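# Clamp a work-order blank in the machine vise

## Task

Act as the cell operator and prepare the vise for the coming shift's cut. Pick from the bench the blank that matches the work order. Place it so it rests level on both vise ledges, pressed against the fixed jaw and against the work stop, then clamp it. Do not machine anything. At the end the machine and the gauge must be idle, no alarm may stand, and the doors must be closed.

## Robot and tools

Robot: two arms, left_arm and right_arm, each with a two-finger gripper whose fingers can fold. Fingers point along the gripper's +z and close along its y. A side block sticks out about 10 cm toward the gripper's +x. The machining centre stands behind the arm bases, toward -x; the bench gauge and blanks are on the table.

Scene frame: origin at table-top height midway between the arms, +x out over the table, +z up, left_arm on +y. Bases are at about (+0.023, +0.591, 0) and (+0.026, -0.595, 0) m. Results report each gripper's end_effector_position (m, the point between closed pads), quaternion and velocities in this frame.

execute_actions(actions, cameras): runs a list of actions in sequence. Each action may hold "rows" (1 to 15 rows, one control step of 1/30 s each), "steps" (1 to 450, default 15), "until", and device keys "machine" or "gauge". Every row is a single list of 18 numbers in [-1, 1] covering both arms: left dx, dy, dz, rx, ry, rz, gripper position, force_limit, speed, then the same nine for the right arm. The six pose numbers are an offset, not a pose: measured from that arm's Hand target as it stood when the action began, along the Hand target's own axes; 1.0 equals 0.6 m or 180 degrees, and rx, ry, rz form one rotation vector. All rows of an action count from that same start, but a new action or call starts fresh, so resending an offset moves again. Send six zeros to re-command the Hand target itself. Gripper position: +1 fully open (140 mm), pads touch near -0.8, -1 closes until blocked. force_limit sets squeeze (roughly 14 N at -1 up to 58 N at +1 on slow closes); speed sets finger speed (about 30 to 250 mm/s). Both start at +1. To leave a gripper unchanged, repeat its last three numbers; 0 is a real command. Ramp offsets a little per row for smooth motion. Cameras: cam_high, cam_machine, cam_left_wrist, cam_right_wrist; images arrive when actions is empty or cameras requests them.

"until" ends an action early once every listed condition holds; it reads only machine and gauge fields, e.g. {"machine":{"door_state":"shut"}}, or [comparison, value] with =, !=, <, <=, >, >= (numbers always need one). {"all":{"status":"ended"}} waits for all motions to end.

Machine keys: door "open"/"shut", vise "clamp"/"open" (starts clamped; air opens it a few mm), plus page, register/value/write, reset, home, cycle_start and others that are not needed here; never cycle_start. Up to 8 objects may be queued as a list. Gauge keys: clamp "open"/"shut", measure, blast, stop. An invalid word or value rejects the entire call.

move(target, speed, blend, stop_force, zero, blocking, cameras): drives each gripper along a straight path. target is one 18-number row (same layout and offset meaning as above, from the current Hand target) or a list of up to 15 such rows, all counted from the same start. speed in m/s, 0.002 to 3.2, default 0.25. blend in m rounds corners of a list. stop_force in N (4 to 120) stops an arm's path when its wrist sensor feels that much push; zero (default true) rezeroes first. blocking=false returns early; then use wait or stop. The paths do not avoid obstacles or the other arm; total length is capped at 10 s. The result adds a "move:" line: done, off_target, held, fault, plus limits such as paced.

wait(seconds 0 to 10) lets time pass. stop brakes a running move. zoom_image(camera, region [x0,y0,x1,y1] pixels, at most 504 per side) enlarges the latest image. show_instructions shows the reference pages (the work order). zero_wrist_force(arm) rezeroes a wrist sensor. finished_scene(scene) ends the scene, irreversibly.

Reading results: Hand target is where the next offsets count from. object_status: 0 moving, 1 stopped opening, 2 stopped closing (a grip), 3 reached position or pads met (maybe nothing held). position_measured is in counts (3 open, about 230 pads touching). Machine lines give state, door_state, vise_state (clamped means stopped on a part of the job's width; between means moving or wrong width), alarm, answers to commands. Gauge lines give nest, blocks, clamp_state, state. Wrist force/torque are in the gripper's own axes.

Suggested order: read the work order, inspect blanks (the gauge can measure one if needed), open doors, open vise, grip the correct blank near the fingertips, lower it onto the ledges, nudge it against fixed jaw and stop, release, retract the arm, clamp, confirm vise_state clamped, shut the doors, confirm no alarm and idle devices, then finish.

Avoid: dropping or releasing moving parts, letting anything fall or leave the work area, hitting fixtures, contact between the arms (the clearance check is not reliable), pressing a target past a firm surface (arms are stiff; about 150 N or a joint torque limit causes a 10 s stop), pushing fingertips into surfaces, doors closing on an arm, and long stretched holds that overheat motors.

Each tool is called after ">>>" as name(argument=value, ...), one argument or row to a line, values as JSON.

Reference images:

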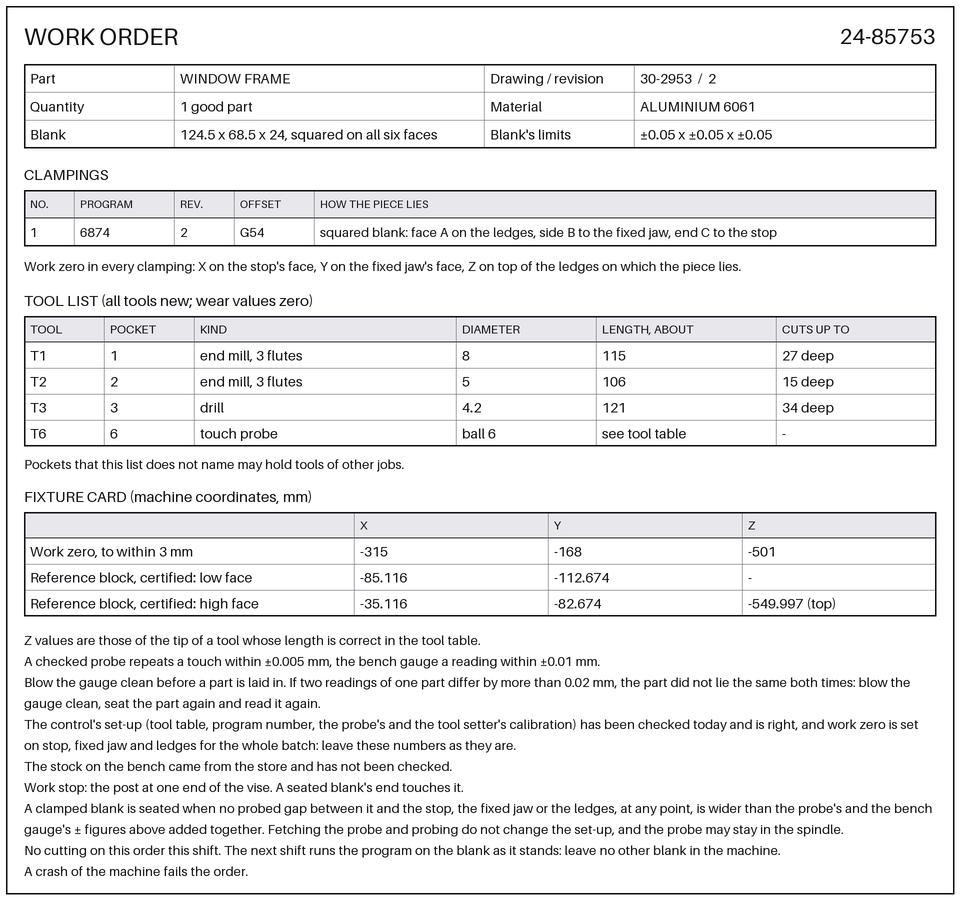

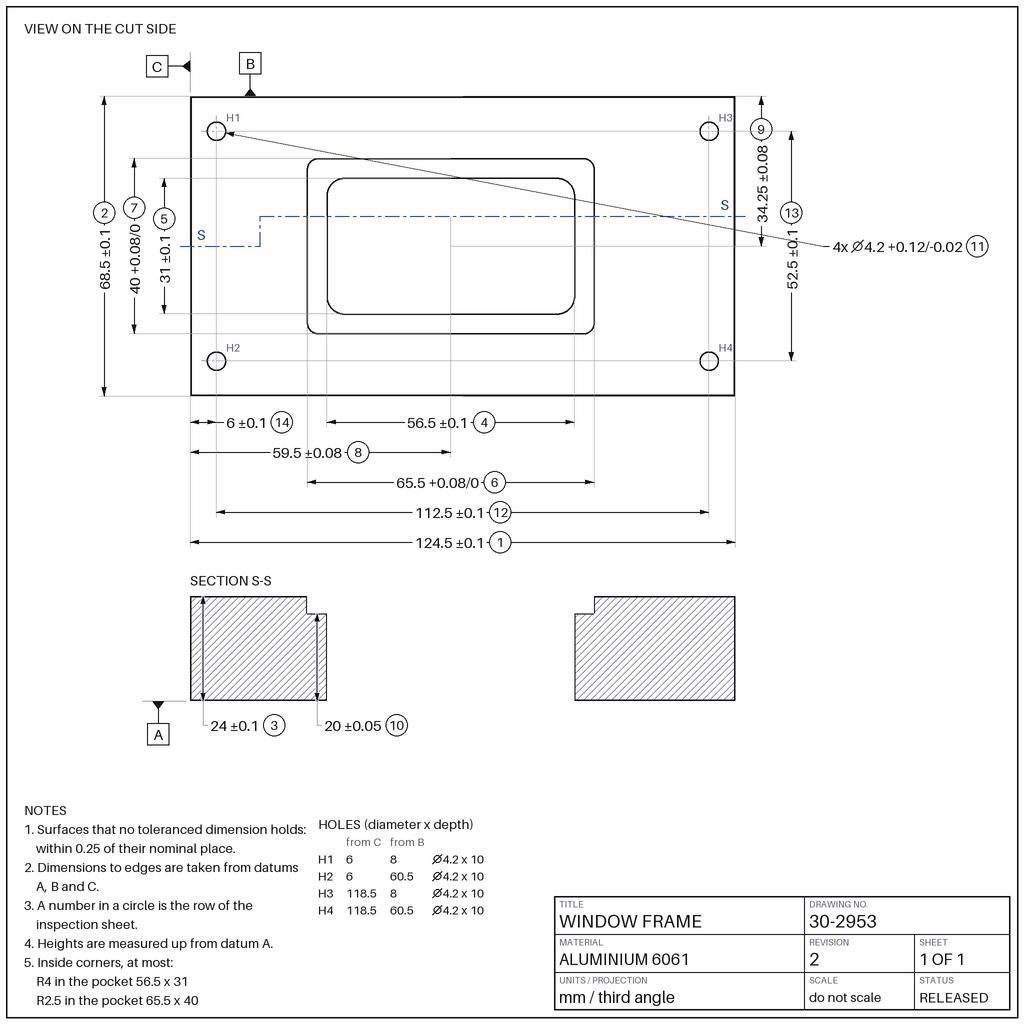

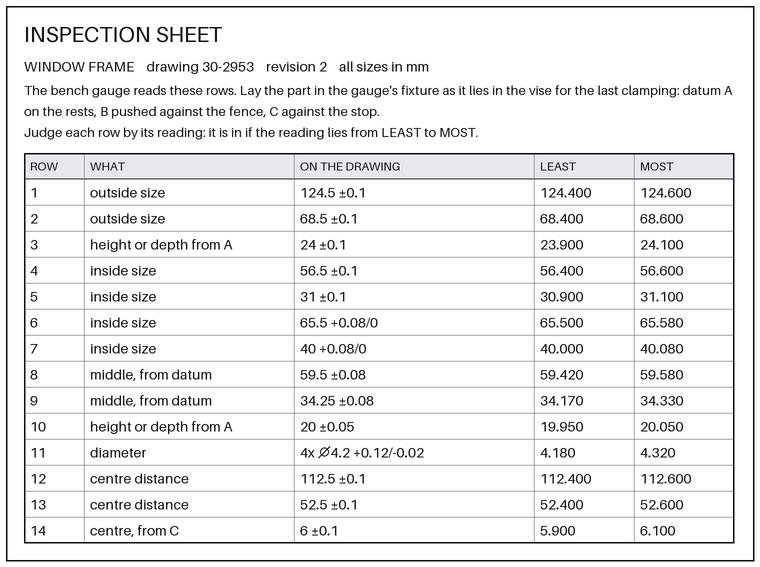

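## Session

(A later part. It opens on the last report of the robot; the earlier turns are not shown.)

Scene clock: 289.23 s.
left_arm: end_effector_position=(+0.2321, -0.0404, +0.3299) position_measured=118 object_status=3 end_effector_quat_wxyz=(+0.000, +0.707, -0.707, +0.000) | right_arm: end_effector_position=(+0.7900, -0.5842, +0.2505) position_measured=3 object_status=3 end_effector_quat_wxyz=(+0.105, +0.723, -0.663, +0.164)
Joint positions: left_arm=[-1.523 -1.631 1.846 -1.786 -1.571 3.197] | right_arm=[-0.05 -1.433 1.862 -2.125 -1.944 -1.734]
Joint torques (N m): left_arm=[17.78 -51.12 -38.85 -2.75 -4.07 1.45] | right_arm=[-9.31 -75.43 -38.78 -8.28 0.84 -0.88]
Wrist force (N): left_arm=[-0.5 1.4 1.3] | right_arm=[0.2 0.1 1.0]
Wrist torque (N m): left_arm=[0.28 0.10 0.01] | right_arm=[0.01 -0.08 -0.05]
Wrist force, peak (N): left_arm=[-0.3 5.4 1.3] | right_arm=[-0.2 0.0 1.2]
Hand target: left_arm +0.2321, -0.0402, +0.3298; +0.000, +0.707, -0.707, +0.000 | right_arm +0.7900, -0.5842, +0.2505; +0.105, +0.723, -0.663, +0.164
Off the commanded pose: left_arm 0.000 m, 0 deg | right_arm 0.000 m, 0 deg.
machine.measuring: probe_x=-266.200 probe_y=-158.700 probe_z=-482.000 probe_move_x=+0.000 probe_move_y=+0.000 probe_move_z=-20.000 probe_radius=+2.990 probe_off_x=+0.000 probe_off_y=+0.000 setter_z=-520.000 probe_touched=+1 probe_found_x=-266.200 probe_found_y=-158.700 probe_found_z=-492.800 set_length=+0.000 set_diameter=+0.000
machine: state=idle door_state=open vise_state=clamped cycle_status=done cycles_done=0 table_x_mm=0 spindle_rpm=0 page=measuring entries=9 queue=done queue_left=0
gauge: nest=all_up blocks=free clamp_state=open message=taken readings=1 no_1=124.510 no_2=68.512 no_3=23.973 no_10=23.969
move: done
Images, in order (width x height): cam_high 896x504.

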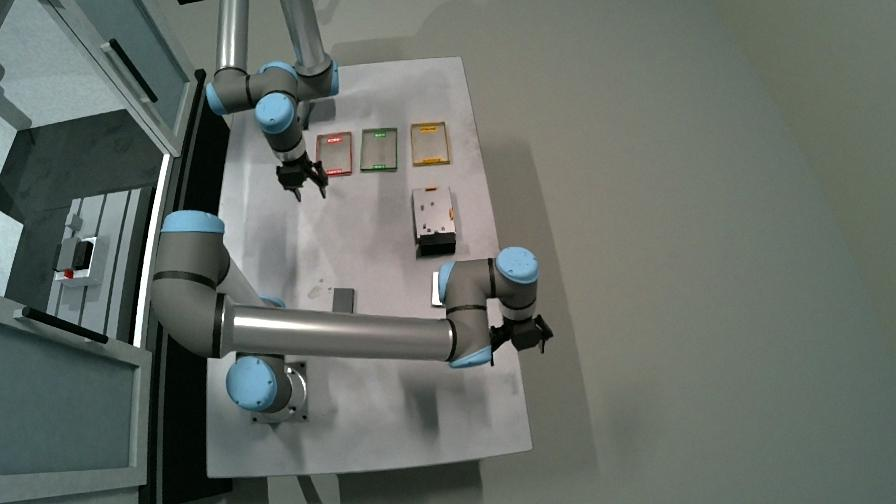

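>>> execute_actions(
  actions=[
    {"machine":[{"door":"shut"},{"register":"probe_x","value":-182,"write":true},{"register":"probe_y","value":-180,"write":true},{"register":"probe_z","value":-488.8,"write":true},{"register":"probe_move_z","value":0,"write":true},{"register":"probe_move_x","value":-15,"write":true,"probe":true}],"steps":450,"until":{"machine":{"queue":["!=","running"]}}},
  ],
)

>>> execute_actions(
  actions=[
    {"machine":[{"register":"probe_y","value":-224,"write":true,"probe":true}],"steps":450,"until":{"machine":{"queue":["!=","running"]}}},
  ],
)

>>> execute_actions(
  actions=[
    {"machine":[{"register":"probe_move_x","value":0,"write":true},{"register":"probe_move_z","value":-12,"write":true},{"register":"probe_z","value":-472,"write":true},{"register":"probe_y","value":-231,"write":true},{"register":"probe_x","value":-198,"write":true,"probe":true}],"steps":450,"until":{"machine":{"queue":["!=","running"]}}},
  ],
)

>>> execute_actions(
  actions=[
    {"machine":[{"register":"probe_y","value":-175,"write":true,"probe":true}],"steps":450,"until":{"machine":{"queue":["!=","running"]}}},
  ],
)

>>> execute_actions(
  actions=[
    {"machine":[{"register":"probe_x","value":-309,"write":true,"probe":true}],"steps":450,"until":{"machine":{"queue":["!=","running"]}}},
  ],
)

>>> execute_actions(
  actions=[
    {"machine":[{"register":"probe_move_z","value":0,"write":true},{"register":"probe_move_y","value":15,"write":true},{"register":"probe_z","value":-488.5,"write":true},{"register":"probe_y","value":-248,"write":true,"probe":true}],"steps":450,"until":{"machine":{"queue":["!=","running"]}}},
  ],
)

Scene clock: 312.60 s.
left_arm: end_effector_position=(+0.2321, -0.0402, +0.3298) position_measured=118 object_status=3 end_effector_quat_wxyz=(+0.000, +0.707, -0.707, +0.000) | right_arm: end_effector_position=(+0.7900, -0.5842, +0.2505) position_measured=3 object_status=3 end_effector_quat_wxyz=(+0.105, +0.723, -0.663, +0.164)
Joint positions: left_arm=[-1.523 -1.631 1.846 -1.786 -1.571 3.198] | right_arm=[-0.05 -1.433 1.862 -2.125 -1.944 -1.734]
Joint torques (N m): left_arm=[21.4 -58.58 -39.9 -2.73 -4.41 1.42] | right_arm=[-6.53 -76.37 -38.84 -8 0.27 -0.55]
Wrist force (N): left_arm=[-0.6 1.3 1.6] | right_arm=[0.1 0.0 1.1]
Wrist torque (N m): left_arm=[0.24 0.13 -0.02] | right_arm=[-0.02 -0.07 -0.05]
Wrist force, peak (N): left_arm=[-0.9 1.4 1.6] | right_arm=[0.1 0.2 1.4]
Hand target: left_arm +0.2321, -0.0402, +0.3298; +0.000, +0.707, -0.707, +0.000 | right_arm +0.7900, -0.5842, +0.2505; +0.105, +0.723, -0.663, +0.164
Tool commands: left_gripper/position=+0.09 left_gripper/force_limit=+0.0 left_gripper/speed=-1.0 right_gripper/position=+1.0 right_gripper/force_limit=+1.0 right_gripper/speed=+1.0
Off the commanded pose: left_arm 0.000 m, 0 deg | right_arm 0.000 m, 0 deg.
machine.measuring: probe_x=-182.000 probe_y=-180.000 probe_z=-488.800 probe_move_x=-15.000 probe_move_y=+0.000 probe_move_z=+0.000 probe_radius=+2.990 probe_off_x=+0.000 probe_off_y=+0.000 setter_z=-520.000 probe_touched=+1 probe_found_x=-191.737 probe_found_y=-180.000 probe_found_z=-488.800 set_length=+0.000 set_diameter=+0.000
machine: state=idle door_state=shut vise_state=clamped cycle_status=done cycles_done=0 table_x_mm=0 spindle_rpm=0 page=measuring entries=15 queue=done queue_left=0
gauge: nest=all_up blocks=free clamp_state=open message=taken readings=1 no_1=124.510 no_2=68.512 no_3=23.973 no_10=23.969

Scene clock: 319.87 s.
left_arm: end_effector_position=(+0.2321, -0.0402, +0.3298) position_measured=118 object_status=3 end_effector_quat_wxyz=(+0.000, +0.707, -0.707, +0.000) | right_arm: end_effector_position=(+0.7900, -0.5842, +0.2505) position_measured=3 object_status=3 end_effector_quat_wxyz=(+0.105, +0.723, -0.663, +0.164)
Joint positions: left_arm=[-1.523 -1.631 1.846 -1.786 -1.571 3.198] | right_arm=[-0.05 -1.433 1.862 -2.125 -1.944 -1.734]
Joint torques (N m): left_arm=[20.19 -59.05 -40.05 -2.65 -4.43 1.39] | right_arm=[-8.38 -74.12 -39.83 -8.27 0.31 0.14]
Wrist force (N): left_arm=[-0.8 1.1 1.5] | right_arm=[0.0 -0.1 1.1]
Wrist torque (N m): left_arm=[0.20 0.19 -0.02] | right_arm=[-0.03 -0.04 -0.05]
Wrist force, peak (N): left_arm=[-0.7 1.5 1.5] | right_arm=[-0.4 -0.1 1.3]
Hand target: left_arm +0.2321, -0.0402, +0.3298; +0.000, +0.707, -0.707, +0.000 | right_arm +0.7900, -0.5842, +0.2505; +0.105, +0.723, -0.663, +0.164
Tool commands: left_gripper/position=+0.09 left_gripper/force_limit=+0.0 left_gripper/speed=-1.0 right_gripper/position=+1.0 right_gripper/force_limit=+1.0 right_gripper/speed=+1.0
Off the commanded pose: left_arm 0.000 m, 0 deg | right_arm 0.000 m, 0 deg.
machine.measuring: probe_x=-182.000 probe_y=-224.000 probe_z=-488.800 probe_move_x=-15.000 probe_move_y=+0.000 probe_move_z=+0.000 probe_radius=+2.990 probe_off_x=+0.000 probe_off_y=+0.000 setter_z=-520.000 probe_touched=+1 probe_found_x=-191.738 probe_found_y=-224.000 probe_found_z=-488.800 set_length=+0.000 set_diameter=+0.000
machine: state=idle door_state=shut vise_state=clamped cycle_status=done cycles_done=0 table_x_mm=0 spindle_rpm=0 page=measuring entries=17 queue=done queue_left=0
gauge: nest=all_up blocks=free clamp_state=open message=taken readings=1 no_1=124.510 no_2=68.512 no_3=23.973 no_10=23.969

Scene clock: 327.73 s.
left_arm: end_effector_position=(+0.2321, -0.0402, +0.3298) position_measured=118 object_status=3 end_effector_quat_wxyz=(+0.000, +0.707, -0.707, +0.000) | right_arm: end_effector_position=(+0.7900, -0.5842, +0.2505) position_measured=3 object_status=3 end_effector_quat_wxyz=(+0.105, +0.723, -0.663, +0.164)
Joint positions: left_arm=[-1.523 -1.631 1.846 -1.786 -1.571 3.198] | right_arm=[-0.05 -1.433 1.862 -2.125 -1.944 -1.734]
Joint torques (N m): left_arm=[19.93 -59.18 -41.12 -2.92 -4.21 1.39] | right_arm=[-7.04 -74.85 -39.97 -8.09 0.59 0]
Wrist force (N): left_arm=[-0.5 1.3 1.5] | right_arm=[-0.1 0.1 1.1]
Wrist torque (N m): left_arm=[0.25 0.12 -0.02] | right_arm=[0.00 -0.03 -0.05]
Wrist force, peak (N): left_arm=[-0.8 1.6 1.7] | right_arm=[-0.3 -0.3 1.3]
Hand target: left_arm +0.2321, -0.0402, +0.3298; +0.000, +0.707, -0.707, +0.000 | right_arm +0.7900, -0.5842, +0.2505; +0.105, +0.723, -0.663, +0.164
Tool commands: left_gripper/position=+0.09 left_gripper/force_limit=+0.0 left_gripper/speed=-1.0 right_gripper/position=+1.0 right_gripper/force_limit=+1.0 right_gripper/speed=+1.0
Off the commanded pose: left_arm 0.000 m, 0 deg | right_arm 0.000 m, 0 deg.
machine.measuring: probe_x=-198.000 probe_y=-231.000 probe_z=-472.000 probe_move_x=+0.000 probe_move_y=+0.000 probe_move_z=-12.000 probe_radius=+2.990 probe_off_x=+0.000 probe_off_y=+0.000 setter_z=-520.000 probe_touched=+1 probe_found_x=-198.000 probe_found_y=-231.000 probe_found_z=-478.827 set_length=+0.000 set_diameter=+0.000
machine: state=idle door_state=shut vise_state=clamped cycle_status=done cycles_done=0 table_x_mm=0 spindle_rpm=0 page=measuring entries=23 queue=done queue_left=0
gauge: nest=all_up blocks=free clamp_state=open message=taken readings=1 no_1=124.510 no_2=68.512 no_3=23.973 no_10=23.969

Scene clock: 334.50 s.
left_arm: end_effector_position=(+0.2321, -0.0402, +0.3298) position_measured=118 object_status=3 end_effector_quat_wxyz=(+0.000, +0.707, -0.707, +0.000) | right_arm: end_effector_position=(+0.7900, -0.5842, +0.2505) position_measured=3 object_status=3 end_effector_quat_wxyz=(+0.105, +0.723, -0.663, +0.164)
Joint positions: left_arm=[-1.523 -1.631 1.846 -1.786 -1.571 3.198] | right_arm=[-0.05 -1.433 1.862 -2.125 -1.944 -1.734]
Joint torques (N m): left_arm=[19.33 -58.05 -41.79 -2.89 -4.39 1.48] | right_arm=[-5.9 -74.96 -39.59 -7.82 0.23 0.26]
Wrist force (N): left_arm=[-0.4 1.3 1.3] | right_arm=[0.0 0.1 0.8]
Wrist torque (N m): left_arm=[0.25 0.10 -0.02] | right_arm=[-0.01 -0.05 -0.05]
Wrist force, peak (N): left_arm=[-0.9 1.4 1.6] | right_arm=[-0.3 0.1 1.3]
Hand target: left_arm +0.2321, -0.0402, +0.3298; +0.000, +0.707, -0.707, +0.000 | right_arm +0.7900, -0.5842, +0.2505; +0.105, +0.723, -0.663, +0.164
Tool commands: left_gripper/position=+0.09 left_gripper/force_limit=+0.0 left_gripper/speed=-1.0 right_gripper/position=+1.0 right_gripper/force_limit=+1.0 right_gripper/speed=+1.0
Off the commanded pose: left_arm 0.000 m, 0 deg | right_arm 0.000 m, 0 deg.
machine.measuring: probe_x=-198.000 probe_y=-175.000 probe_z=-472.000 probe_move_x=+0.000 probe_move_y=+0.000 probe_move_z=-12.000 probe_radius=+2.990 probe_off_x=+0.000 probe_off_y=+0.000 setter_z=-520.000 probe_touched=+1 probe_found_x=-198.000 probe_found_y=-175.000 probe_found_z=-478.826 set_length=+0.000 set_diameter=+0.000
machine: state=idle door_state=shut vise_state=clamped cycle_status=done cycles_done=0 table_x_mm=0 spindle_rpm=0 page=measuring entries=25 queue=done queue_left=0
gauge: nest=all_up blocks=free clamp_state=open message=taken readings=1 no_1=124.510 no_2=68.512 no_3=23.973 no_10=23.969

Scene clock: 341.53 s.
left_arm: end_effector_position=(+0.2321, -0.0402, +0.3298) position_measured=118 object_status=3 end_effector_quat_wxyz=(+0.000, +0.707, -0.707, +0.000) | right_arm: end_effector_position=(+0.7900, -0.5842, +0.2505) position_measured=3 object_status=3 end_effector_quat_wxyz=(+0.105, +0.723, -0.663, +0.164)
Joint positions: left_arm=[-1.523 -1.631 1.846 -1.786 -1.571 3.198] | right_arm=[-0.05 -1.433 1.862 -2.125 -1.944 -1.734]
Joint torques (N m): left_arm=[19.48 -58.09 -42.53 -2.94 -4.37 1.38] | right_arm=[-7.67 -75.68 -39.63 -7.9 0.52 0.35]
Wrist force (N): left_arm=[-0.6 1.4 1.6] | right_arm=[-0.2 0.3 1.0]
Wrist torque (N m): left_arm=[0.27 0.14 -0.02] | right_arm=[0.05 0.00 -0.05]
Wrist force, peak (N): left_arm=[-0.7 1.5 1.5] | right_arm=[0.1 -0.1 1.4]
Hand target: left_arm +0.2321, -0.0402, +0.3298; +0.000, +0.707, -0.707, +0.000 | right_arm +0.7900, -0.5842, +0.2505; +0.105, +0.723, -0.663, +0.164
Tool commands: left_gripper/position=+0.09 left_gripper/force_limit=+0.0 left_gripper/speed=-1.0 right_gripper/position=+1.0 right_gripper/force_limit=+1.0 right_gripper/speed=+1.0
Off the commanded pose: left_arm 0.000 m, 0 deg | right_arm 0.000 m, 0 deg.
machine.measuring: probe_x=-309.000 probe_y=-175.000 probe_z=-472.000 probe_move_x=+0.000 probe_move_y=+0.000 probe_move_z=-12.000 probe_radius=+2.990 probe_off_x=+0.000 probe_off_y=+0.000 setter_z=-520.000 probe_touched=+1 probe_found_x=-309.000 probe_found_y=-175.000 probe_found_z=-478.828 set_length=+0.000 set_diameter=+0.000
machine: state=idle door_state=shut vise_state=clamped cycle_status=done cycles_done=0 table_x_mm=0 spindle_rpm=0 page=measuring entries=27 queue=done queue_left=0
gauge: nest=all_up blocks=free clamp_state=open message=taken readings=1 no_1=124.510 no_2=68.512 no_3=23.973 no_10=23.969

Scene clock: 349.83 s.
left_arm: end_effector_position=(+0.2321, -0.0402, +0.3298) position_measured=118 object_status=3 end_effector_quat_wxyz=(+0.000, +0.707, -0.707, +0.000) | right_arm: end_effector_position=(+0.7900, -0.5842, +0.2505) position_measured=3 object_status=3 end_effector_quat_wxyz=(+0.105, +0.723, -0.663, +0.164)
Joint positions: left_arm=[-1.523 -1.631 1.846 -1.786 -1.571 3.198] | right_arm=[-0.05 -1.433 1.862 -2.125 -1.944 -1.734]
Joint torques (N m): left_arm=[19.14 -57.65 -43.12 -3.14 -4.47 1.08] | right_arm=[-6.21 -75.43 -39.39 -7.66 0.12 0.48]
Wrist force (N): left_arm=[-0.6 1.3 1.4] | right_arm=[-0.1 0.2 0.8]
Wrist torque (N m): left_arm=[0.25 0.14 -0.01] | right_arm=[0.02 -0.02 -0.05]
Wrist force, peak (N): left_arm=[-0.6 1.5 1.8] | right_arm=[-0.2 0.4 1.3]
Hand target: left_arm +0.2321, -0.0402, +0.3298; +0.000, +0.707, -0.707, +0.000 | right_arm +0.7900, -0.5842, +0.2505; +0.105, +0.723, -0.663, +0.164
Tool commands: left_gripper/position=+0.09 left_gripper/force_limit=+0.0 left_gripper/speed=-1.0 right_gripper/position=+1.0 right_gripper/force_limit=+1.0 right_gripper/speed=+1.0
Off the commanded pose: left_arm 0.000 m, 0 deg | right_arm 0.000 m, 0 deg.
machine.measuring: probe_x=-309.000 probe_y=-248.000 probe_z=-488.500 probe_move_x=+0.000 probe_move_y=+15.000 probe_move_z=+0.000 probe_radius=+2.990 probe_off_x=+0.000 probe_off_y=+0.000 setter_z=-520.000 probe_touched=+1 probe_found_x=-309.000 probe_found_y=-237.255 probe_found_z=-488.500 set_length=+0.000 set_diameter=+0.000
machine: state=idle door_state=shut vise_state=clamped cycle_status=done cycles_done=0 table_x_mm=0 spindle_rpm=0 page=measuring entries=32 queue=done queue_left=0
gauge: nest=all_up blocks=free clamp_state=open message=taken readings=1 no_1=124.510 no_2=68.512 no_3=23.973 no_10=23.969

All seated within a few µm.

>>> finished_scene(
  scene=2,
)

The scene is finished: the task was done.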